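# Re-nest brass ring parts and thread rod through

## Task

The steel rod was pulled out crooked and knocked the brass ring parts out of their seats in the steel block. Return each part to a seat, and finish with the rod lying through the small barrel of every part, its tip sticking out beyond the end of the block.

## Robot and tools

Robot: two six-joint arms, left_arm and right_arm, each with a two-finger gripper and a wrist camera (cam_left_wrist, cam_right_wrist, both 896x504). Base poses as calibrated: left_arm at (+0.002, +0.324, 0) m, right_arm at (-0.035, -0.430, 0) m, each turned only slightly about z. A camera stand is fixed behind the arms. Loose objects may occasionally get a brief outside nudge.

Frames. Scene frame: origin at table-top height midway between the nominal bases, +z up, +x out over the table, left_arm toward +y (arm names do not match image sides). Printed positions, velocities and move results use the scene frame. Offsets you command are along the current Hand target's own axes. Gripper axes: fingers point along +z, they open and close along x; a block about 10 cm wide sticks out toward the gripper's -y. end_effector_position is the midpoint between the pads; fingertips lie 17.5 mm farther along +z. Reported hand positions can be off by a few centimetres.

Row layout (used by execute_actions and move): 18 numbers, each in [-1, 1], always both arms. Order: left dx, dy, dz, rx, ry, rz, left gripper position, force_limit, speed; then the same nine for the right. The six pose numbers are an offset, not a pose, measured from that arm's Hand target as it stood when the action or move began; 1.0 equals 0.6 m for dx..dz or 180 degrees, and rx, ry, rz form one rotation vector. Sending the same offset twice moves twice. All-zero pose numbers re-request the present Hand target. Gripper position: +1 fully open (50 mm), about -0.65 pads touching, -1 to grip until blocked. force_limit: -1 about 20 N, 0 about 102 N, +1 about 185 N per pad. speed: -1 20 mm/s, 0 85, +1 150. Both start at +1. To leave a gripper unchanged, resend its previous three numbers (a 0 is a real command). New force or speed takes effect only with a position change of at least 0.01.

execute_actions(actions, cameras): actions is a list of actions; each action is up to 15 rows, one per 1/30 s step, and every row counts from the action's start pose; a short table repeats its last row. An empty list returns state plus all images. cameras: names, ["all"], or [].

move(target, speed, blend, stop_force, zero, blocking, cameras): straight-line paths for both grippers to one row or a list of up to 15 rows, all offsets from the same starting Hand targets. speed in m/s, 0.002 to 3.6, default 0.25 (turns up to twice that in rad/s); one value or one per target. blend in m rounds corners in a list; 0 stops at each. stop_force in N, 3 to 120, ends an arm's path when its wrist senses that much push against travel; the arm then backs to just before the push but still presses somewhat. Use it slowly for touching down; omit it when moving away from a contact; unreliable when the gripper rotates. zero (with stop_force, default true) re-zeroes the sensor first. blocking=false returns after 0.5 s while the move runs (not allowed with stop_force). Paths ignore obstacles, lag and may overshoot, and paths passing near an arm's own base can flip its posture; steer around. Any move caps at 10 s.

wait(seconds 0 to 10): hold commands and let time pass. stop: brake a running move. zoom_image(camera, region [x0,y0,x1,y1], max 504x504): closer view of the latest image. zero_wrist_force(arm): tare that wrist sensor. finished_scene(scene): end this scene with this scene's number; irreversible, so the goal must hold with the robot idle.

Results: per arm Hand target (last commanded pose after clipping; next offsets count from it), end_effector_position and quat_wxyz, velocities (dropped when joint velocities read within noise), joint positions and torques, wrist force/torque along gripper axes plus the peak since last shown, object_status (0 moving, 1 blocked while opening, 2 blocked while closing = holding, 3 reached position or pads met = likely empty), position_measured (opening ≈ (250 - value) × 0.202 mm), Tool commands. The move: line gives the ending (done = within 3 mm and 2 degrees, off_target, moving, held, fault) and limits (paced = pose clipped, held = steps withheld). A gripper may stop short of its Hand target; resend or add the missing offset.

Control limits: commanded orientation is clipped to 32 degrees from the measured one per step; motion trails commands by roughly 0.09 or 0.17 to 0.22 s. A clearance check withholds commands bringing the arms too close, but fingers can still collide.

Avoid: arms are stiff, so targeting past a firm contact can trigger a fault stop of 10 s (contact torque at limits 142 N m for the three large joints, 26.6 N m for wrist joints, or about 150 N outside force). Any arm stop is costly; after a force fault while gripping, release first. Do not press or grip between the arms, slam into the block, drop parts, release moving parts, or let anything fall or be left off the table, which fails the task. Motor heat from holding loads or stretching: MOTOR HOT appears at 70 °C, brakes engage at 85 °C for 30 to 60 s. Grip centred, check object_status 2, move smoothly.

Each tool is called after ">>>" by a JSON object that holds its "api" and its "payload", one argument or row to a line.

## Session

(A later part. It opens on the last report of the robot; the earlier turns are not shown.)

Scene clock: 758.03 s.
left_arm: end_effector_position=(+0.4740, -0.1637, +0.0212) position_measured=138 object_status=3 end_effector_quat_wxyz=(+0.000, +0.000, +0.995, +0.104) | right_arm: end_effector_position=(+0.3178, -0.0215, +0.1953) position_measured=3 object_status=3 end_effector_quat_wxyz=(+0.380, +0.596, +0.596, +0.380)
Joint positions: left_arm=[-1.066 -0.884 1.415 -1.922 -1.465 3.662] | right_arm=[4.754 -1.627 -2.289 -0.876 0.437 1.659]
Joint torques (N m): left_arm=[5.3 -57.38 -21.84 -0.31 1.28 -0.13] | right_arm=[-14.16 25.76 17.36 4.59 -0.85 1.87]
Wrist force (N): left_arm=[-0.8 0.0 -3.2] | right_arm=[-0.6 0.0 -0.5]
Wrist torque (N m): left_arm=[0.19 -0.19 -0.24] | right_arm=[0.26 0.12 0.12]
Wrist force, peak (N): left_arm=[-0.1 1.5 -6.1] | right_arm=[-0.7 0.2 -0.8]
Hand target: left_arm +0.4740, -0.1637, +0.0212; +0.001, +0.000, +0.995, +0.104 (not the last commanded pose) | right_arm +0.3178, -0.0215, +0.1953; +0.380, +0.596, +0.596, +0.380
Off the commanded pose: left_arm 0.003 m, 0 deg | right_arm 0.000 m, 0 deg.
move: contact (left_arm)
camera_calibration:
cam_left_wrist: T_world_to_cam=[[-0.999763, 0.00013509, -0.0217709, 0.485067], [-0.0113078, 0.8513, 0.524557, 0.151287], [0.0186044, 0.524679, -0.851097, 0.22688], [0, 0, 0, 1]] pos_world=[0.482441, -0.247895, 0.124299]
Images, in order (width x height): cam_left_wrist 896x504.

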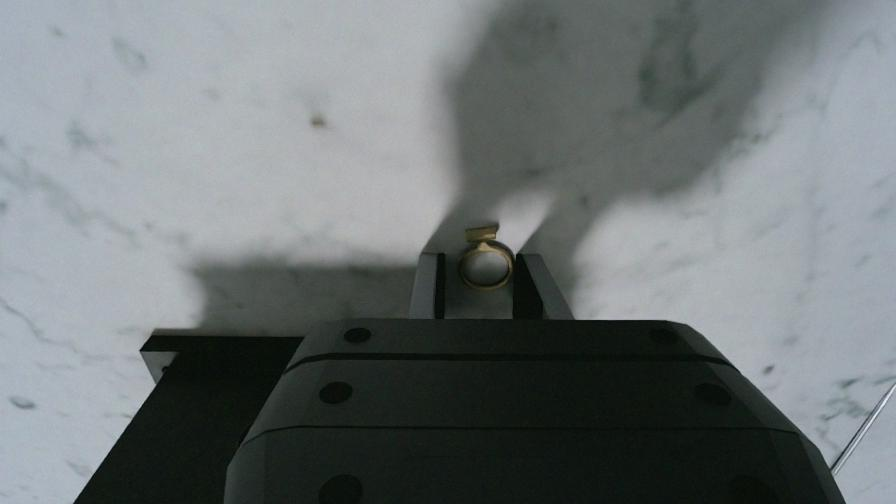

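>>> {"api": "move", "payload": {
  "target": [
    [0,0.0003,-0.0018,0,0,0,0.1,-1,-0.5,0,0,0,0,0,0,1,1,1],
    [0.0027,0.0003,-0.0018,0,0,0,0.1,-1,-0.5,0,0,0,0,0,0,1,1,1],
    [0.0027,0.0002,-0.0011,0,0,0,0.1,-1,-0.5,0,0,0,0,0,0,1,1,1],
    [0.0027,0.0002,-0.0011,0,0,0,-1,-1,-1,0,0,0,0,0,0,1,1,1]
  ],
  "speed": 0.01,
  "cameras": ["cam_left_wrist"]
}}

>>> {"api": "zoom_image", "payload": {
  "camera": "cam_left_wrist",
  "region": [390, 210, 590, 320]
}}

Scene clock: 763.93 s.
left_arm: end_effector_position=(+0.4724, -0.1637, +0.0218) position_measured=176 object_status=0 end_effector_quat_wxyz=(+0.001, +0.000, +0.995, +0.104) | right_arm: end_effector_position=(+0.3178, -0.0215, +0.1953) position_measured=3 object_status=3 end_effector_quat_wxyz=(+0.380, +0.596, +0.596, +0.380)
Joint positions: left_arm=[-1.068 -0.887 1.418 -1.922 -1.466 3.66] | right_arm=[4.754 -1.627 -2.289 -0.876 0.437 1.659]
Joint torques (N m): left_arm=[4.39 -45.04 -13.9 -0.41 -0.7 0.82] | right_arm=[-13.37 25.05 17.87 4.61 -0.75 1.94]
Wrist force (N): left_arm=[-0.6 0.2 -2.3] | right_arm=[-0.7 0.2 -0.5]
Wrist torque (N m): left_arm=[0.18 -0.18 -0.23] | right_arm=[0.28 0.14 0.12]
Wrist force, peak (N): left_arm=[0.6 1.1 -6.1] | right_arm=[-0.9 0.1 -0.7]
Hand target: left_arm +0.4724, -0.1637, +0.0218; +0.001, +0.000, +0.995, +0.104 | right_arm +0.3178, -0.0215, +0.1953; +0.380, +0.596, +0.596, +0.380
Off the commanded pose: left_arm 0.000 m, 0 deg | right_arm 0.000 m, 0 deg.
move: done
camera_calibration:
cam_left_wrist: T_world_to_cam=[[-0.999763, 0.000134323, -0.0217703, 0.483482], [-0.0113071, 0.851328, 0.524512, 0.150914], [0.0186042, 0.524634, -0.851124, 0.227498], [0, 0, 0, 1]] pos_world=[0.480841, -0.247895, 0.124999]
Images, in order (width x height): cam_left_wrist 896x504.

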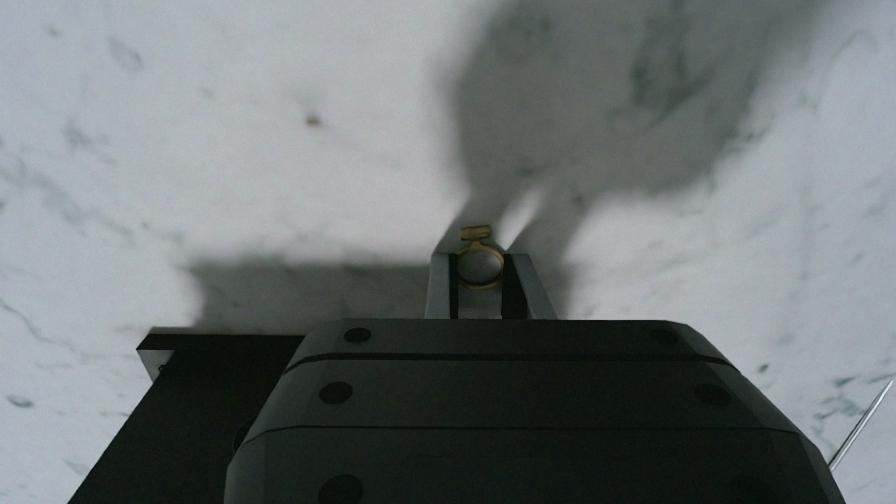

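Scaled by 2.520 from the camera's 896x504 image, which has a finer 1280x720 frame.

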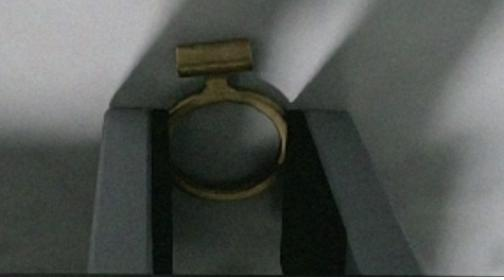

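>>> {"api": "move", "payload": {
  "target": [
    [0,0,0,0,0,0,0.1,-1,-0.5,0,0,0,0,0,0,1,1,1]
  ],
  "speed": 0.01,
  "cameras": ["cam_left_wrist"]
}}

>>> {"api": "zoom_image", "payload": {
  "camera": "cam_left_wrist",
  "region": [390, 210, 590, 320]
}}

>>> {"api": "move", "payload": {
  "target": [0,-0.0007,0.0033,0,0,0,0.1,-1,-0.5,0,0,0,0,0,0,1,1,1],
  "speed": 0.004,
  "stop_force": 3,
  "cameras": ["cam_left_wrist"]
}}

>>> {"api": "zoom_image", "payload": {
  "camera": "cam_left_wrist",
  "region": [390, 210, 590, 320]
}}

Scene clock: 773.57 s.
left_arm: end_effector_position=(+0.4724, -0.1637, +0.0218) position_measured=138 object_status=3 end_effector_quat_wxyz=(+0.000, +0.000, +0.995, +0.104) | right_arm: end_effector_position=(+0.3178, -0.0215, +0.1953) position_measured=3 object_status=3 end_effector_quat_wxyz=(+0.380, +0.596, +0.596, +0.380)
Joint positions: left_arm=[-1.068 -0.887 1.418 -1.922 -1.466 3.66] | right_arm=[4.754 -1.627 -2.289 -0.876 0.437 1.659]
Joint torques (N m): left_arm=[4.52 -49.95 -21.91 -1.13 1.35 0.78] | right_arm=[-13.81 25.65 17.9 4.57 -0.78 1.84]
Wrist force (N): left_arm=[-0.5 -0.3 0.3] | right_arm=[-0.7 0.0 -0.5]
Wrist torque (N m): left_arm=[0.15 -0.15 -0.24] | right_arm=[0.26 0.14 0.12]
Wrist force, peak (N): left_arm=[-0.9 0.6 -6.3] | right_arm=[-0.9 0.0 -0.7]
Hand target: left_arm +0.4724, -0.1637, +0.0218; +0.001, +0.000, +0.995, +0.104 | right_arm +0.3178, -0.0215, +0.1953; +0.380, +0.596, +0.596, +0.380
Off the commanded pose: left_arm 0.000 m, 0 deg | right_arm 0.000 m, 0 deg.
move: done
camera_calibration:
cam_left_wrist: T_world_to_cam=[[-0.999765, 0.000083938, -0.0216859, 0.483458], [-0.0113083, 0.851255, 0.524631, 0.150934], [0.0185043, 0.524752, -0.851054, 0.227482], [0, 0, 0, 1]] pos_world=[0.480842, -0.247896, 0.124899]
Images, in order (width x height): cam_left_wrist 896x504.

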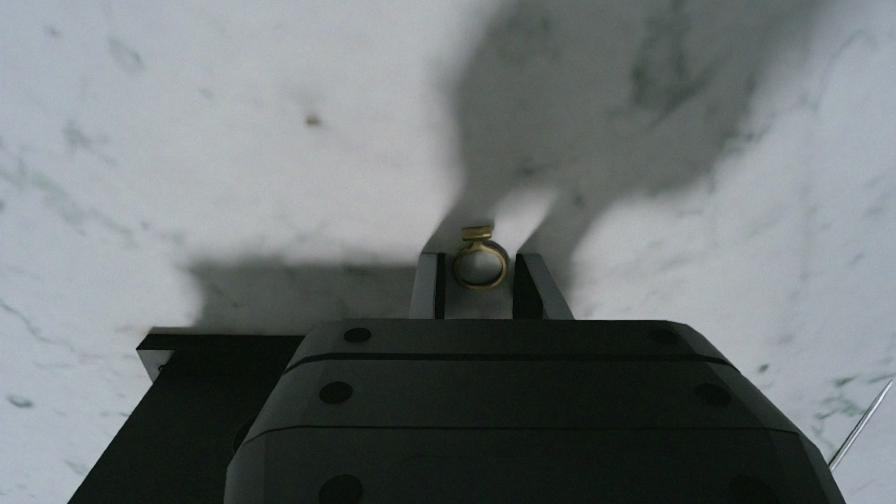

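Scaled by 2.520 from the camera's 896x504 image, which has a finer 1280x720 frame.

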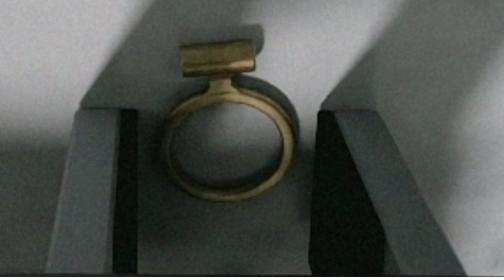

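Scene clock: 774.77 s.
left_arm: end_effector_position=(+0.4724, -0.1637, +0.0211) position_measured=138 object_status=3 end_effector_quat_wxyz=(+0.001, +0.000, +0.995, +0.104) | right_arm: end_effector_position=(+0.3178, -0.0215, +0.1953) position_measured=3 object_status=3 end_effector_quat_wxyz=(+0.380, +0.596, +0.596, +0.380)
Joint positions: left_arm=[-1.068 -0.886 1.419 -1.924 -1.466 3.66] | right_arm=[4.754 -1.627 -2.289 -0.876 0.437 1.659]
Joint torques (N m): left_arm=[4.32 -55.96 -22.49 -0.51 1.49 0.79] | right_arm=[-13.29 25.69 18.13 4.57 -0.71 1.77]
Wrist force (N): left_arm=[-0.9 0.4 -4.3] | right_arm=[-0.4 0.0 -0.7]
Wrist torque (N m): left_arm=[0.16 -0.14 -0.24] | right_arm=[0.25 0.09 0.12]
Wrist force, peak (N): left_arm=[0.5 2.6 -7.4] | right_arm=[-0.8 0.2 -0.6]
Hand target: left_arm +0.4724, -0.1638, +0.0211; +0.001, +0.000, +0.995, +0.104 (not the last commanded pose) | right_arm +0.3178, -0.0215, +0.1953; +0.380, +0.596, +0.596, +0.380
Off the commanded pose: left_arm 0.001 m, 0 deg | right_arm 0.000 m, 0 deg.
move: contact (left_arm)
camera_calibration:
cam_left_wrist: T_world_to_cam=[[-0.999763, 0.000133777, -0.0217707, 0.483467], [-0.0113078, 0.851328, 0.524512, 0.151281], [0.0186042, 0.524634, -0.851124, 0.226902], [0, 0, 0, 1]] pos_world=[0.480841, -0.247895, 0.124299]
Images, in order (width x height): cam_left_wrist 896x504.

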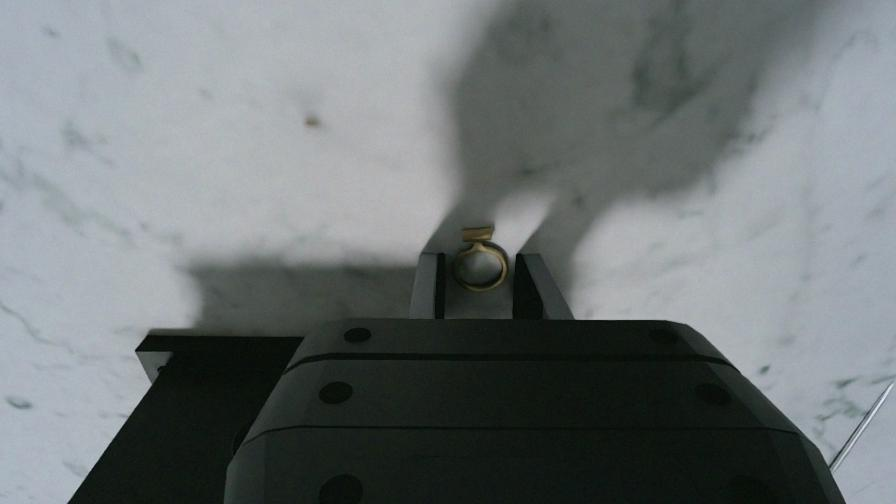

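Scaled by 2.520 from the camera's 896x504 image, which has a finer 1280x720 frame.

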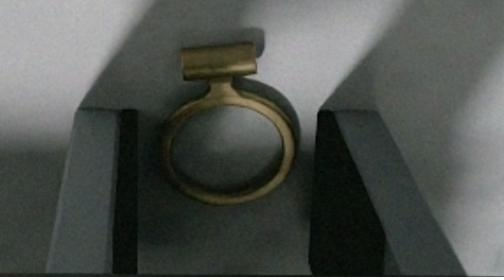

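>>> {"api": "move", "payload": {
  "target": [
    [0,0.0001,-0.0004,0,0,0,0.1,-1,-0.5,0,0,0,0,0,0,1,1,1],
    [0,0.0001,-0.0004,0,0,0,-1,-1,-1,0,0,0,0,0,0,1,1,1]
  ],
  "speed": 0.01,
  "cameras": ["cam_left_wrist"]
}}

>>> {"api": "zoom_image", "payload": {
  "camera": "cam_left_wrist",
  "region": [390, 210, 590, 320]
}}

Scene clock: 782.70 s.
left_arm: end_effector_position=(+0.4724, -0.1637, +0.0214) position_measured=169 object_status=2 end_effector_quat_wxyz=(+0.001, +0.000, +0.995, +0.104) | right_arm: end_effector_position=(+0.3178, -0.0215, +0.1953) position_measured=3 object_status=3 end_effector_quat_wxyz=(+0.380, +0.596, +0.596, +0.380)
Joint positions: left_arm=[-1.068 -0.886 1.419 -1.923 -1.466 3.66] | right_arm=[4.754 -1.627 -2.289 -0.876 0.437 1.659]
Joint torques (N m): left_arm=[4.28 -58.06 -29.43 -1.11 1.49 0.86] | right_arm=[-13.49 25.29 18.08 4.45 -0.82 1.8]
Wrist force (N): left_arm=[-0.6 -0.3 -0.3] | right_arm=[-0.6 0.2 -0.6]
Wrist torque (N m): left_arm=[0.12 -0.16 -0.23] | right_arm=[0.29 0.12 0.12]
Wrist force, peak (N): left_arm=[-0.8 0.5 -4.5] | right_arm=[-0.8 0.1 -0.7]
Hand target: left_arm +0.4724, -0.1637, +0.0214; +0.001, +0.000, +0.995, +0.104 | right_arm +0.3178, -0.0215, +0.1953; +0.380, +0.596, +0.596, +0.380
Off the commanded pose: left_arm 0.000 m, 0 deg | right_arm 0.000 m, 0 deg.
move: done
camera_calibration:
cam_left_wrist: T_world_to_cam=[[-0.999763, 0.000133777, -0.0217707, 0.483471], [-0.0113078, 0.851328, 0.524512, 0.151176], [0.0186042, 0.524634, -0.851124, 0.227073], [0, 0, 0, 1]] pos_world=[0.480841, -0.247895, 0.124499]
Images, in order (width x height): cam_left_wrist 896x504.

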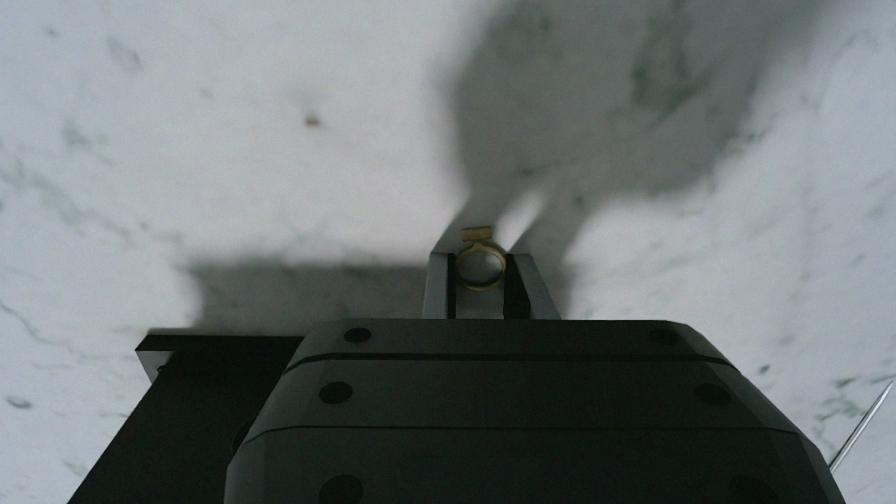

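Scaled by 2.520 from the camera's 896x504 image, which has a finer 1280x720 frame.

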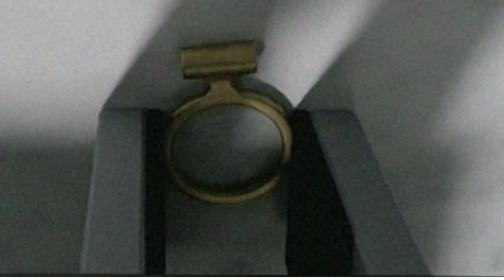

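>>> {"api": "move", "payload": {
  "target": [0,-0.0571,-0.0123,0,0,0,-1,-1,-1,0,0,0,0,0,0,1,1,1],
  "speed": 0.03,
  "cameras": ["all"]
}}

>>> {"api": "zoom_image", "payload": {
  "camera": "cam_left_wrist",
  "region": [390, 210, 590, 320]
}}

Scene clock: 788.70 s.
left_arm: end_effector_position=(+0.4724, -0.1989, +0.0215) position_measured=169 object_status=2 end_effector_quat_wxyz=(+0.000, +0.000, +0.995, +0.104) | right_arm: end_effector_position=(+0.3178, -0.0215, +0.1953) position_measured=3 object_status=3 end_effector_quat_wxyz=(+0.380, +0.596, +0.596, +0.380)
Joint positions: left_arm=[-1.092 -0.829 1.314 -1.873 -1.47 3.636] | right_arm=[4.754 -1.627 -2.289 -0.876 0.437 1.659]
Joint torques (N m): left_arm=[4.33 -60.9 -13.24 -3.38 -0.76 0.73] | right_arm=[-13.7 25.75 18.95 4.55 -0.85 1.83]
Wrist force (N): left_arm=[-0.1 0.0 -0.1] | right_arm=[-0.6 0.1 -0.5]
Wrist torque (N m): left_arm=[0.26 -0.24 -0.24] | right_arm=[0.27 0.13 0.12]
Wrist force, peak (N): left_arm=[-0.9 0.2 -0.8] | right_arm=[-0.9 0.2 -0.7]
Hand target: left_arm +0.4725, -0.1988, +0.0215; +0.001, +0.000, +0.995, +0.104 | right_arm +0.3178, -0.0215, +0.1953; +0.380, +0.596, +0.596, +0.380
Off the commanded pose: left_arm 0.000 m, 0 deg | right_arm 0.000 m, 0 deg.
move: done
camera_calibration:
cam_left_wrist: T_world_to_cam=[[-0.999763, 0.00013509, -0.0217709, 0.483478], [-0.0113078, 0.8513, 0.524557, 0.181077], [0.0186044, 0.524679, -0.851097, 0.245634], [0, 0, 0, 1]] pos_world=[0.480841, -0.283095, 0.124599]
cam_right_wrist: T_world_to_cam=[[0.000551825, 0.999839, 0.0179471, 0.026332], [0.103688, -0.0179076, 0.994449, -0.204463], [0.99461, 0.00131214, -0.103681, -0.169256], [0, 0, 0, 1]] pos_world=[0.18953, -0.0297671, 0.185306]

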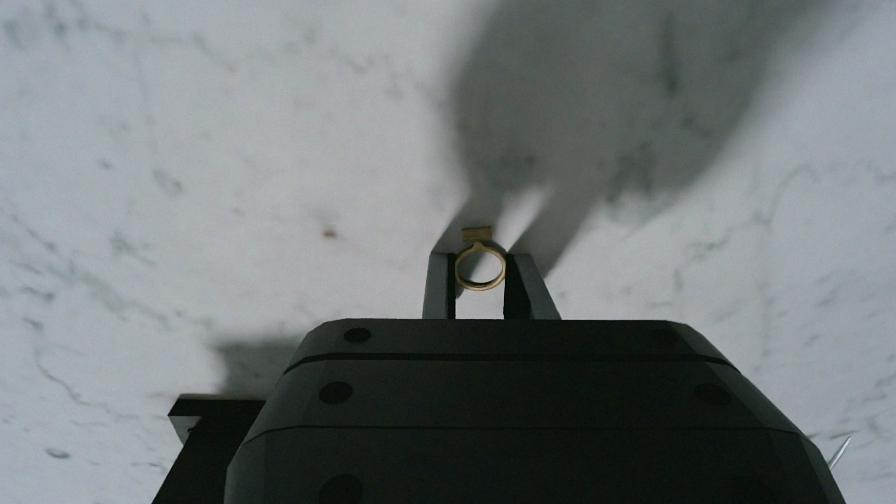

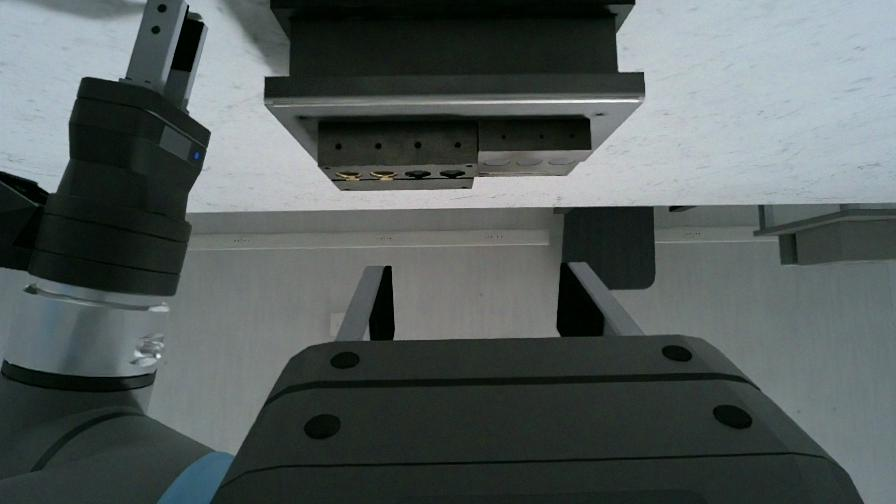

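Scaled by 2.520 from the camera's 896x504 image, which has a finer 1280x720 frame.

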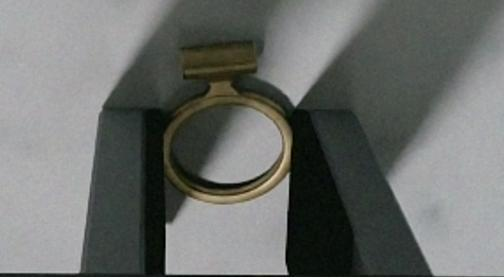

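>>> {"api": "move", "payload": {
  "target": [
    [0,0,0,0,0,0,0.1,-1,-0.5,0,0,0,0,0,0,1,1,1],
    [0,0.0014,-0.0065,0,0,0,0.1,-1,-0.5,0,0,0,0,0,0,1,1,1],
    [0,0.0075,-0.0188,0.0667,0,0,0.1,-1,-0.5,0,0,0,0,0,0,1,1,1]
  ],
  "speed": [0.01,0.02,0.08],
  "cameras": ["cam_left_wrist"]
}}

>>> {"api": "zoom_image", "payload": {
  "camera": "cam_left_wrist",
  "region": [390, 190, 590, 320]
}}

Scene clock: 799.50 s.
left_arm: end_effector_position=(+0.4725, -0.1966, +0.0335) position_measured=138 object_status=3 end_effector_quat_wxyz=(+0.001, +0.000, +1.000, -0.001) | right_arm: end_effector_position=(+0.3178, -0.0215, +0.1953) position_measured=3 object_status=3 end_effector_quat_wxyz=(+0.380, +0.596, +0.596, +0.380)
Joint positions: left_arm=[-1.053 -0.922 1.483 -2.133 -1.571 3.685] | right_arm=[4.754 -1.627 -2.289 -0.876 0.437 1.659]
Joint torques (N m): left_arm=[-8.37 -46.17 -29.28 -2.09 1.7 -1.26] | right_arm=[-13.29 25.15 19.57 4.5 -0.74 1.69]
Wrist force (N): left_arm=[-0.7 -0.2 0.0] | right_arm=[-0.6 0.4 -0.6]
Wrist torque (N m): left_arm=[0.13 -0.12 -0.34] | right_arm=[0.31 0.12 0.12]
Wrist force, peak (N): left_arm=[-0.7 -0.4 -0.2] | right_arm=[-0.9 0.2 -0.6]
Hand target: left_arm +0.4724, -0.1967, +0.0335; +0.001, +0.000, +1.000, -0.001 | right_arm +0.3178, -0.0215, +0.1953; +0.380, +0.596, +0.596, +0.380
Off the commanded pose: left_arm 0.000 m, 0 deg | right_arm 0.000 m, 0 deg.
move: done
camera_calibration:
cam_left_wrist: T_world_to_cam=[[-0.999762, -0.00426875, -0.0213825, 0.482875], [-0.011207, 0.941803, 0.335978, 0.196858], [0.0187039, 0.336137, -0.941627, 0.220558], [0, 0, 0, 1]] pos_world=[0.480841, -0.257478, 0.151869]
Images, in order (width x height): cam_left_wrist 896x504.

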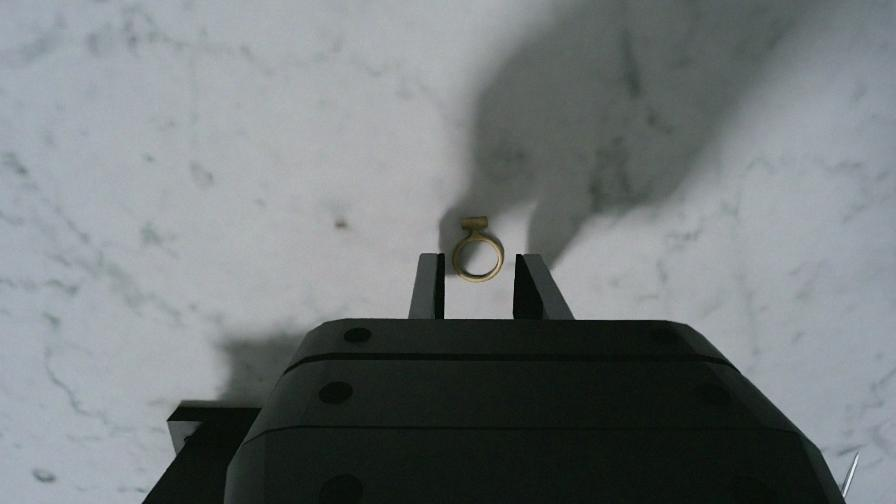

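Scaled by 2.520 from the camera's 896x504 image, which has a finer 1280x720 frame.

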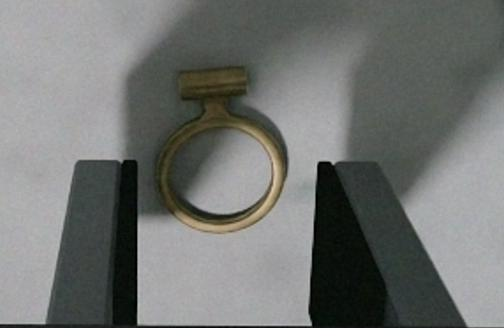

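>>> {"api": "move", "payload": {
  "target": [0,0,0.0190,0,0,0,0.1,-1,-0.5,0,0,0,0,0,0,1,1,1],
  "speed": 0.03,
  "stop_force": 5
}}

>>> {"api": "move", "payload": {
  "target": [0,0,0.01,0,0,0,0.1,-1,-0.5,0,0,0,0,0,0,1,1,1],
  "speed": 0.004,
  "stop_force": 3,
  "cameras": ["cam_left_wrist"]
}}

>>> {"api": "zoom_image", "payload": {
  "camera": "cam_left_wrist",
  "region": [390, 190, 590, 320]
}}

Scene clock: 812.50 s.
left_arm: end_effector_position=(+0.4724, -0.1967, +0.0221) position_measured=138 object_status=3 end_effector_quat_wxyz=(+0.001, +0.000, +1.000, -0.001) | right_arm: end_effector_position=(+0.3178, -0.0215, +0.1953) position_measured=3 object_status=3 end_effector_quat_wxyz=(+0.380, +0.596, +0.596, +0.380)
Joint positions: left_arm=[-1.053 -0.907 1.491 -2.156 -1.571 3.685] | right_arm=[4.754 -1.627 -2.289 -0.876 0.437 1.659]
Joint torques (N m): left_arm=[-8.27 -58.12 -27.14 -1.27 1.81 -1.04] | right_arm=[-13.48 25.37 18.8 4.54 -0.75 1.76]
Wrist force (N): left_arm=[-0.8 -0.2 -0.3] | right_arm=[-0.7 0.1 -0.5]
Wrist torque (N m): left_arm=[0.11 -0.11 -0.34] | right_arm=[0.27 0.13 0.12]
Wrist force, peak (N): left_arm=[-0.9 -0.3 0.1] | right_arm=[-0.8 0.1 -0.7]
Hand target: left_arm +0.4724, -0.1967, +0.0221; +0.001, +0.000, +1.000, -0.001 | right_arm +0.3178, -0.0215, +0.1953; +0.380, +0.596, +0.596, +0.380
Off the commanded pose: left_arm 0.000 m, 0 deg | right_arm 0.000 m, 0 deg.
move: done

Scene clock: 814.23 s.
left_arm: end_effector_position=(+0.4725, -0.1967, +0.0192) position_measured=138 object_status=3 end_effector_quat_wxyz=(+0.001, +0.000, +1.000, -0.001) | right_arm: end_effector_position=(+0.3178, -0.0215, +0.1953) position_measured=3 object_status=3 end_effector_quat_wxyz=(+0.380, +0.596, +0.596, +0.380)
Joint positions: left_arm=[-1.053 -0.903 1.493 -2.162 -1.571 3.685] | right_arm=[4.754 -1.627 -2.289 -0.876 0.437 1.659]
Joint torques (N m): left_arm=[-6.16 -55.26 -19.62 -0.45 1.21 -0.87] | right_arm=[-12.75 25.44 19.48 4.47 -0.81 1.72]
Wrist force (N): left_arm=[-1.2 -0.7 -5.6] | right_arm=[-0.6 -0.1 -0.5]
Wrist torque (N m): left_arm=[0.07 -0.25 -0.32] | right_arm=[0.24 0.11 0.12]
Wrist force, peak (N): left_arm=[-0.3 0.7 -8.6] | right_arm=[-0.7 0.1 -0.7]
Hand target: left_arm +0.4725, -0.1967, +0.0192; +0.001, +0.000, +1.000, -0.001 (not the last commanded pose) | right_arm +0.3178, -0.0215, +0.1953; +0.380, +0.596, +0.596, +0.380
Off the commanded pose: left_arm 0.003 m, 0 deg | right_arm 0.000 m, 0 deg.
move: contact (left_arm)
camera_calibration:
cam_left_wrist: T_world_to_cam=[[-0.99976, -0.00423709, -0.0214764, 0.482589], [-0.011207, 0.941835, 0.335888, 0.201871], [0.018804, 0.336048, -0.941657, 0.207093], [0, 0, 0, 1]] pos_world=[0.480841, -0.257678, 0.137569]
Images, in order (width x height): cam_left_wrist 896x504.

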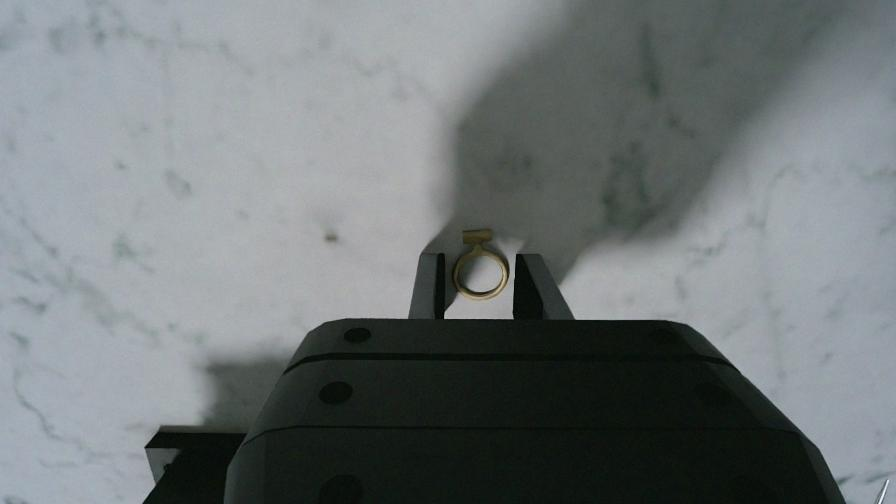

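Scaled by 2.520 from the camera's 896x504 image, which has a finer 1280x720 frame.

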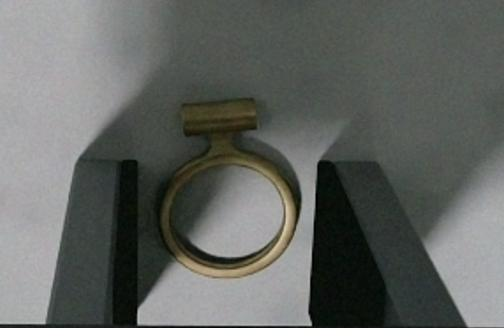

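>>> {"api": "move", "payload": {
  "target": [
    [0,0,-0.001,0,0,0,0.1,-1,-0.5,0,0,0,0,0,0,1,1,1],
    [0,0,-0.001,0,0,0,-1,-1,-1,0,0,0,0,0,0,1,1,1]
  ],
  "speed": 0.01,
  "cameras": ["cam_left_wrist"]
}}

>>> {"api": "zoom_image", "payload": {
  "camera": "cam_left_wrist",
  "region": [390, 190, 590, 320]
}}

Scene clock: 819.70 s.
left_arm: end_effector_position=(+0.4725, -0.1967, +0.0198) position_measured=167 object_status=2 end_effector_quat_wxyz=(+0.001, +0.000, +1.000, -0.001) | right_arm: end_effector_position=(+0.3178, -0.0215, +0.1953) position_measured=3 object_status=3 end_effector_quat_wxyz=(+0.380, +0.596, +0.596, +0.380)
Joint positions: left_arm=[-1.053 -0.904 1.492 -2.161 -1.571 3.685] | right_arm=[4.754 -1.627 -2.289 -0.876 0.437 1.659]
Joint torques (N m): left_arm=[-5.83 -55.48 -28.97 -2.16 -0.89 -1.08] | right_arm=[-12.84 25.42 19.67 4.57 -0.83 1.73]
Wrist force (N): left_arm=[-0.7 -0.2 0.0] | right_arm=[-0.7 -0.1 -0.4]
Wrist torque (N m): left_arm=[0.12 -0.13 -0.34] | right_arm=[0.25 0.14 0.12]
Wrist force, peak (N): left_arm=[-1.3 -0.7 -5.6] | right_arm=[-0.7 0.2 -0.7]
Hand target: left_arm +0.4725, -0.1967, +0.0198; +0.001, +0.000, +1.000, -0.001 | right_arm +0.3178, -0.0215, +0.1953; +0.380, +0.596, +0.596, +0.380
Off the commanded pose: left_arm 0.000 m, 0 deg | right_arm 0.000 m, 0 deg.
move: done
camera_calibration:
cam_left_wrist: T_world_to_cam=[[-0.99976, -0.00423709, -0.0214764, 0.482601], [-0.011207, 0.941835, 0.335888, 0.201669], [0.018804, 0.336048, -0.941657, 0.207658], [0, 0, 0, 1]] pos_world=[0.480841, -0.257678, 0.138169]
Images, in order (width x height): cam_left_wrist 896x504.

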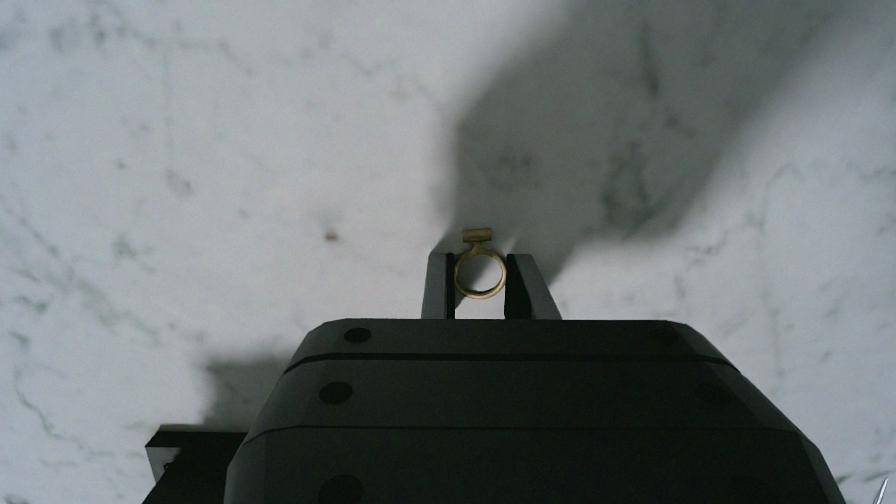

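Scaled by 2.520 from the camera's 896x504 image, which has a finer 1280x720 frame.

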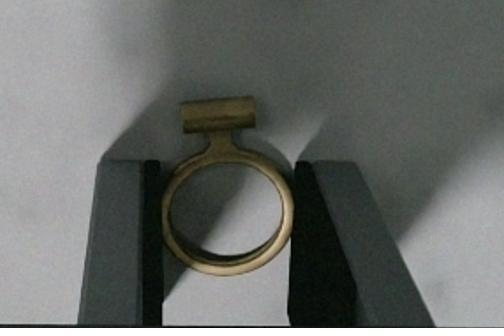

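>>> {"api": "move", "payload": {
  "target": [
    [0,0,-0.2170,0,0,0,-1,-1,-1,0,0,0,0,0,0,1,1,1],
    [-0.0645,0.2507,-0.2170,0,0,-0.4778,-1,-1,-1,0,0,0,0,0,0,1,1,1],
    [-0.0645,0.2507,-0.1920,0,0,-0.4778,-1,-1,-1,0,0,0,0,0,0,1,1,1]
  ],
  "speed": [0.12,0.12,0.06],
  "cameras": ["all"]
}}

>>> {"api": "zoom_image", "payload": {
  "camera": "cam_left_wrist",
  "region": [390, 190, 590, 320]
}}

Scene clock: 840.10 s.
left_arm: end_effector_position=(+0.5109, -0.0461, +0.1347) position_measured=167 object_status=2 end_effector_quat_wxyz=(+0.000, -0.682, +0.731, -0.001) end_effector_velocity=(+0.000, +0.000, +0.001) end_effector_angular_velocity=(+0.002, +0.000, -0.001) | right_arm: end_effector_position=(+0.3178, -0.0215, +0.1953) position_measured=3 object_status=3 end_effector_quat_wxyz=(+0.380, +0.596, +0.596, +0.380)
Joint positions: left_arm=[-0.868 -1.189 1.618 -2.001 -1.571 2.369] | right_arm=[4.754 -1.627 -2.289 -0.876 0.437 1.659]
Joint velocities: left_arm=[-0.001 -0.001 -0.002 0.005 0.001 0] | right_arm=[within noise]
Joint torques (N m): left_arm=[-9.38 -48.72 -29.94 -1.06 1.51 -1.03] | right_arm=[-13.06 25.14 20.85 4.38 -0.82 1.93]
Wrist force (N): left_arm=[0.2 -0.1 0.1] | right_arm=[-0.7 0.1 -0.6]
Wrist torque (N m): left_arm=[0.20 -0.20 -0.33] | right_arm=[0.27 0.13 0.12]
Wrist force, peak (N): left_arm=[-0.4 -0.2 2.3] | right_arm=[-0.9 0.4 -0.6]
Hand target: left_arm +0.5110, -0.0461, +0.1348; +0.000, +0.682, -0.731, +0.001 | right_arm +0.3178, -0.0215, +0.1953; +0.380, +0.596, +0.596, +0.380
Off the commanded pose: left_arm 0.000 m, 0 deg | right_arm 0.000 m, 0 deg.
move: done
camera_calibration:
cam_left_wrist: T_world_to_cam=[[-0.0655144, -0.997667, -0.0192088, 0.000715836], [-0.940161, 0.0552647, 0.336218, 0.455249], [-0.334372, 0.0400864, -0.941588, 0.431315], [0, 0, 0, 1]] pos_world=[0.572274, -0.0417349, 0.253072]
cam_right_wrist: T_world_to_cam=[[0.000551825, 0.999839, 0.0179471, 0.026332], [0.103688, -0.0179076, 0.994449, -0.204463], [0.99461, 0.00131214, -0.103681, -0.169256], [0, 0, 0, 1]] pos_world=[0.18953, -0.0297671, 0.185306]

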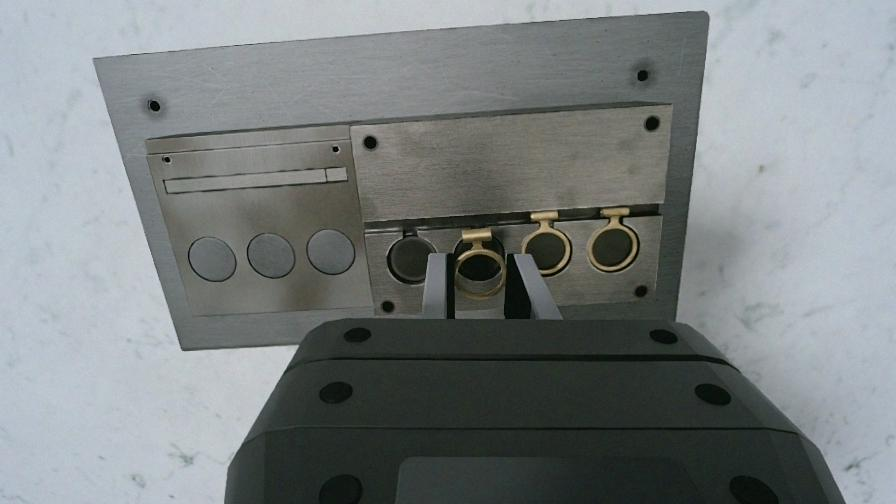

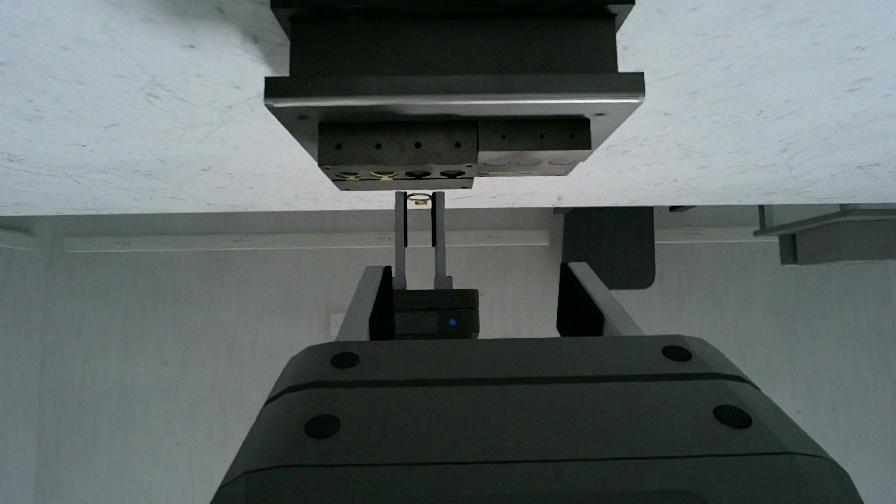

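Scaled by 2.520 from the camera's 896x504 image, which has a finer 1280x720 frame.

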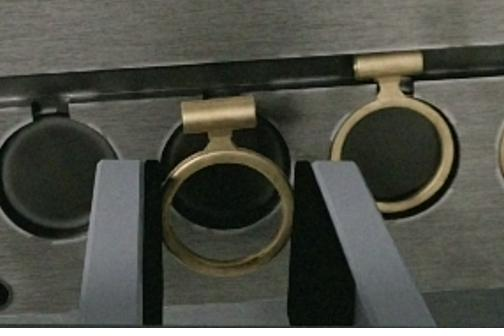

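>>> {"api": "zoom_image", "payload": {
  "camera": "cam_left_wrist",
  "region": [500, 190, 670, 290]
}}

Scaled by 2.965 from the camera's 896x504 image, which has a finer 1280x720 frame.

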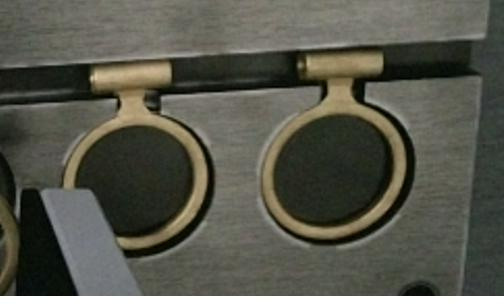

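>>> {"api": "zoom_image", "payload": {
  "camera": "cam_right_wrist",
  "region": [300, 100, 500, 220]
}}

Scaled by 2.520 from the camera's 896x504 image, which has a finer 1280x720 frame.

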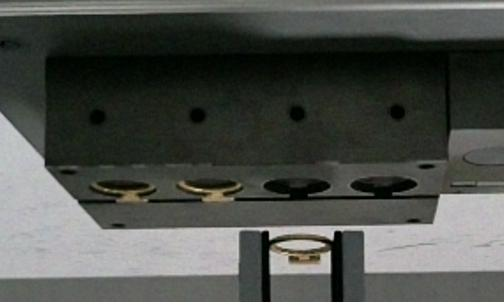

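>>> {"api": "move", "payload": {
  "target": [
    [0.0006,-0.0007,0.02,0,0,0.0083,-1,-1,-1,0,0,0,0,0,0,1,1,1]
  ],
  "speed": [0.03],
  "cameras": ["cam_left_wrist"]
}}

>>> {"api": "zoom_image", "payload": {
  "camera": "cam_left_wrist",
  "region": [390, 190, 590, 320]
}}

Scene clock: 883.33 s.
left_arm: end_effector_position=(+0.5113, -0.0466, +0.1227) position_measured=167 object_status=2 end_effector_quat_wxyz=(+0.000, -0.673, +0.740, -0.001) end_effector_velocity=(+0.000, +0.001, +0.000) end_effector_angular_velocity=(+0.002, +0.002, +0.004) | right_arm: end_effector_position=(+0.3178, -0.0215, +0.1953) position_measured=3 object_status=3 end_effector_quat_wxyz=(+0.380, +0.596, +0.596, +0.380)
Joint positions: left_arm=[-0.868 -1.175 1.632 -2.029 -1.571 2.395] | right_arm=[4.754 -1.627 -2.289 -0.876 0.437 1.659]
Joint velocities: left_arm=[0 -0.001 0 0.005 0 -0.003] | right_arm=[within noise]
Joint torques (N m): left_arm=[-0.66 -49.26 -25.87 -1.14 1.44 -1.89] | right_arm=[-12.6 25.25 21.06 4.5 -0.84 1.92]
Wrist force (N): left_arm=[0.1 -0.5 0.2] | right_arm=[-0.5 0.3 -0.6]
Wrist torque (N m): left_arm=[0.14 -0.20 -0.32] | right_arm=[0.31 0.11 0.12]
Wrist force, peak (N): left_arm=[0.4 -0.4 -1.1] | right_arm=[-0.8 0.2 -0.6]
Hand target: left_arm +0.5114, -0.0466, +0.1228; +0.000, -0.673, +0.740, -0.001 | right_arm +0.3178, -0.0215, +0.1953; +0.380, +0.596, +0.596, +0.380
Off the commanded pose: left_arm 0.000 m, 0 deg | right_arm 0.000 m, 0 deg.
move: done
camera_calibration:
cam_left_wrist: T_world_to_cam=[[-0.0917228, -0.995601, -0.0191375, 0.0135834], [-0.938436, 0.0799964, 0.336064, 0.460085], [-0.333055, 0.0487841, -0.941645, 0.41983], [0, 0, 0, 1]] pos_world=[0.572833, -0.0437625, 0.240972]
Images, in order (width x height): cam_left_wrist 896x504.

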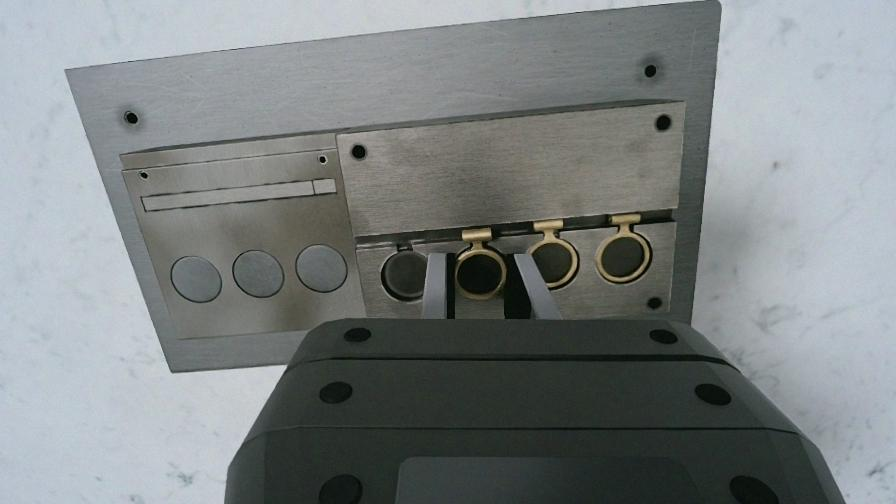

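Scaled by 2.520 from the camera's 896x504 image, which has a finer 1280x720 frame.

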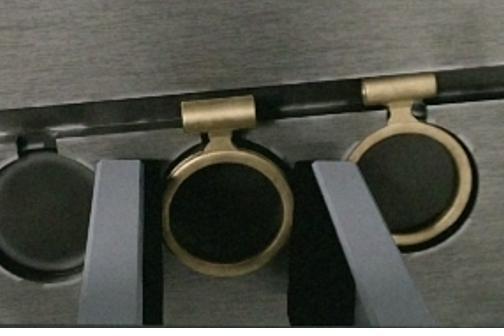

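>>> {"api": "move", "payload": {
  "target": [0,0,0.0105,0,0,0,-1,-1,-1,0,0,0,0,0,0,1,1,1],
  "speed": 0.004,
  "stop_force": 4,
  "cameras": ["cam_left_wrist"]
}}

>>> {"api": "zoom_image", "payload": {
  "camera": "cam_left_wrist",
  "region": [390, 190, 590, 320]
}}

Scene clock: 889.53 s.
left_arm: end_effector_position=(+0.5114, -0.0466, +0.1189) position_measured=167 object_status=2 end_effector_quat_wxyz=(+0.000, -0.673, +0.740, -0.001) | right_arm: end_effector_position=(+0.3178, -0.0215, +0.1953) position_measured=3 object_status=3 end_effector_quat_wxyz=(+0.380, +0.596, +0.596, +0.380)
Joint positions: left_arm=[-0.868 -1.171 1.637 -2.039 -1.571 2.395] | right_arm=[4.754 -1.627 -2.289 -0.876 0.437 1.659]
Joint torques (N m): left_arm=[3.6 -44.58 -25.27 -0.61 -0.92 -1.24] | right_arm=[-13.1 26 21.81 4.36 -0.75 1.66]
Wrist force (N): left_arm=[-0.1 -0.3 -7.1] | right_arm=[-0.7 0.2 -0.5]
Wrist torque (N m): left_arm=[0.16 -0.25 -0.28] | right_arm=[0.29 0.13 0.12]
Wrist force, peak (N): left_arm=[-2.0 3.1 -11.0] | right_arm=[-0.9 0.0 -0.6]
Hand target: left_arm +0.5114, -0.0466, +0.1189; +0.000, -0.673, +0.740, -0.001 (not the last commanded pose) | right_arm +0.3178, -0.0215, +0.1953; +0.380, +0.596, +0.596, +0.380
Off the commanded pose: left_arm 0.002 m, 0 deg | right_arm 0.000 m, 0 deg.
move: contact (left_arm)
camera_calibration:
cam_left_wrist: T_world_to_cam=[[-0.0915022, -0.995621, -0.0191114, 0.0133776], [-0.938456, 0.0797976, 0.336056, 0.461367], [-0.333059, 0.0486851, -0.941648, 0.416251], [0, 0, 0, 1]] pos_world=[0.572833, -0.0437622, 0.237172]
Images, in order (width x height): cam_left_wrist 896x504.

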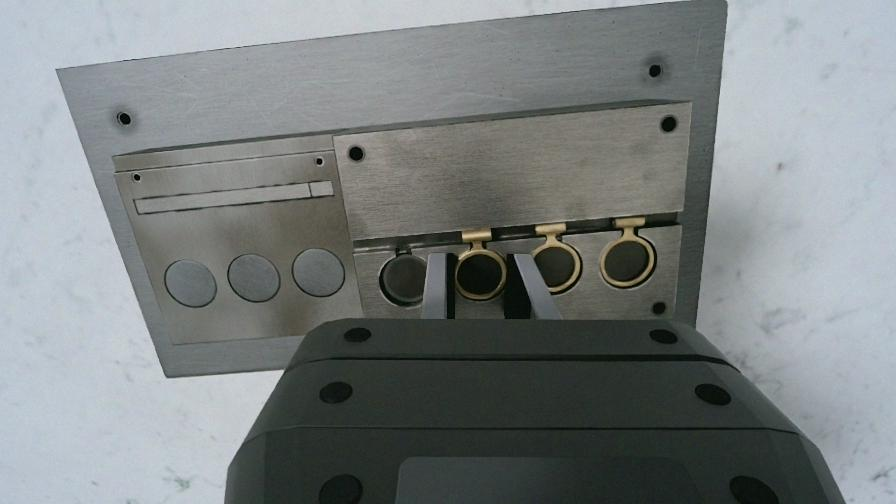

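Scaled by 2.520 from the camera's 896x504 image, which has a finer 1280x720 frame.

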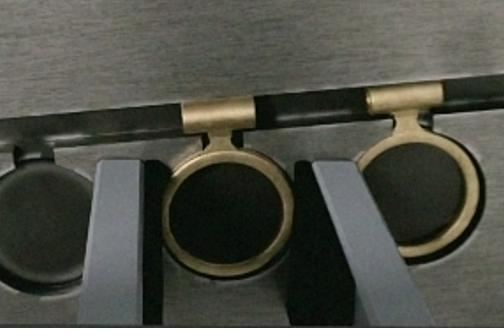

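>>> {"api": "move", "payload": {
  "target": [
    [0,0,-0.0005,0,0,0,-1,-1,-1,0,0,0,0,0,0,1,1,1],
    [0,0,-0.0005,0,0,0,0,-1,-0.8,0,0,0,0,0,0,1,1,1]
  ],
  "speed": 0.02,
  "cameras": ["cam_left_wrist"]
}}

>>> {"api": "zoom_image", "payload": {
  "camera": "cam_left_wrist",
  "region": [390, 190, 590, 320]
}}

>>> {"api": "move", "payload": {
  "target": [0,0,-0.042,0,0,0,0,-1,-0.8,0,0,0,0,0,0,1,1,1],
  "speed": 0.05,
  "cameras": ["cam_left_wrist"]
}}

>>> {"api": "zoom_image", "payload": {
  "camera": "cam_left_wrist",
  "region": [350, 190, 650, 320]
}}

Scene clock: 896.23 s.
left_arm: end_effector_position=(+0.5114, -0.0466, +0.1192) position_measured=152 object_status=3 end_effector_quat_wxyz=(+0.000, -0.673, +0.740, -0.001) | right_arm: end_effector_position=(+0.3178, -0.0215, +0.1953) position_measured=3 object_status=3 end_effector_quat_wxyz=(+0.380, +0.596, +0.596, +0.380)
Joint positions: left_arm=[-0.868 -1.171 1.637 -2.038 -1.571 2.395] | right_arm=[4.754 -1.627 -2.289 -0.876 0.437 1.659]
Joint torques (N m): left_arm=[3.3 -49.55 -30.85 -2.22 -0.93 -1.15] | right_arm=[-12.3 25.22 22.15 4.36 -0.88 1.84]
Wrist force (N): left_arm=[-0.1 -0.3 0.1] | right_arm=[-0.6 0.1 -0.5]
Wrist torque (N m): left_arm=[0.16 -0.18 -0.28] | right_arm=[0.27 0.13 0.12]
Wrist force, peak (N): left_arm=[0.0 -0.2 -7.2] | right_arm=[-0.8 0.3 -0.6]
Hand target: left_arm +0.5114, -0.0466, +0.1192; +0.000, -0.673, +0.740, -0.001 | right_arm +0.3178, -0.0215, +0.1953; +0.380, +0.596, +0.596, +0.380
Off the commanded pose: left_arm 0.000 m, 0 deg | right_arm 0.000 m, 0 deg.
move: done
camera_calibration:
cam_left_wrist: T_world_to_cam=[[-0.0915022, -0.995621, -0.0191114, 0.0133833], [-0.938456, 0.0797976, 0.336056, 0.461266], [-0.333059, 0.0486851, -0.941648, 0.416533], [0, 0, 0, 1]] pos_world=[0.572833, -0.0437622, 0.237472]
Images, in order (width x height): cam_left_wrist 896x504.

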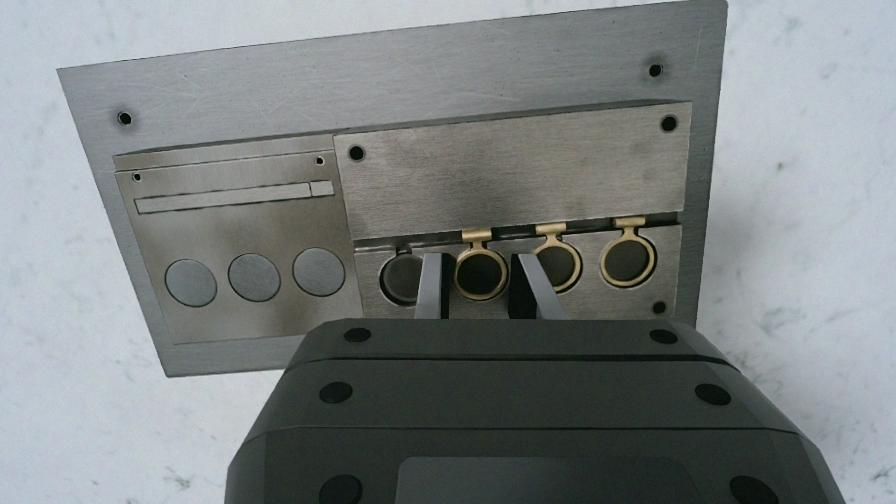

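Scaled by 2.520 from the camera's 896x504 image, which has a finer 1280x720 frame.

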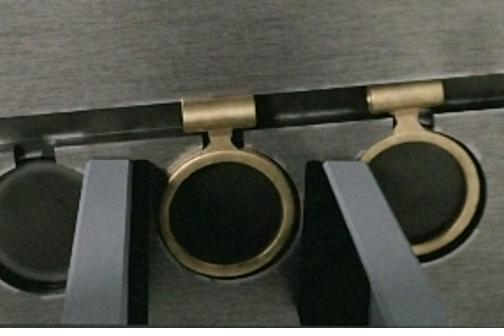

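Scene clock: 897.03 s.
left_arm: end_effector_position=(+0.5114, -0.0466, +0.1445) position_measured=152 object_status=3 end_effector_quat_wxyz=(+0.000, -0.673, +0.740, -0.001) end_effector_velocity=(+0.000, +0.000, -0.002) end_effector_angular_velocity=(+0.000, -0.001, +0.000) | right_arm: end_effector_position=(+0.3178, -0.0215, +0.1953) position_measured=3 object_status=3 end_effector_quat_wxyz=(+0.380, +0.596, +0.596, +0.380)
Joint positions: left_arm=[-0.868 -1.197 1.602 -1.978 -1.571 2.395] | right_arm=[4.754 -1.627 -2.289 -0.876 0.437 1.659]
Joint velocities: left_arm=[0 0.002 0.002 -0.005 0.001 0] | right_arm=[within noise]
Joint torques (N m): left_arm=[3.72 -33.74 -13.24 -4.26 -0.59 -1.04] | right_arm=[-13.33 25.66 21.58 4.37 -0.78 1.79]
Wrist force (N): left_arm=[0.2 -0.1 0.2] | right_arm=[-0.6 0.1 -0.5]
Wrist torque (N m): left_arm=[0.20 -0.21 -0.27] | right_arm=[0.26 0.12 0.12]
Wrist force, peak (N): left_arm=[0.0 -0.6 1.1] | right_arm=[-0.8 0.3 -0.6]
Hand target: left_arm +0.5113, -0.0465, +0.1444; +0.000, -0.673, +0.740, -0.001 | right_arm +0.3178, -0.0215, +0.1953; +0.380, +0.596, +0.596, +0.380
Off the commanded pose: left_arm 0.000 m, 0 deg | right_arm 0.000 m, 0 deg.
move: done
camera_calibration:
cam_left_wrist: T_world_to_cam=[[-0.0915228, -0.995623, -0.0189107, 0.0138279], [-0.938516, 0.0798938, 0.335865, 0.452819], [-0.332884, 0.0484873, -0.94172, 0.440362], [0, 0, 0, 1]] pos_world=[0.572833, -0.043762, 0.262873]
Images, in order (width x height): cam_left_wrist 896x504.

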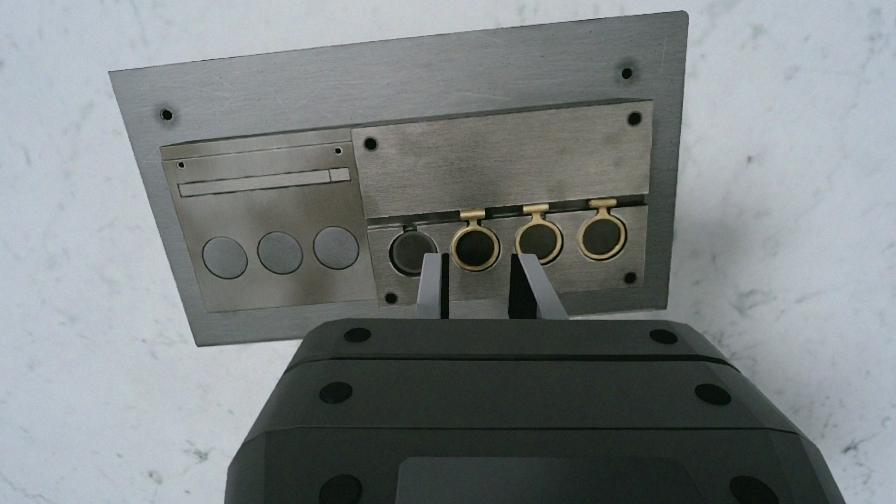

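Scaled by 1.680 from the camera's 896x504 image, which has a finer 1280x720 frame.

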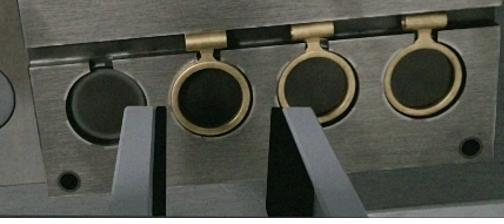

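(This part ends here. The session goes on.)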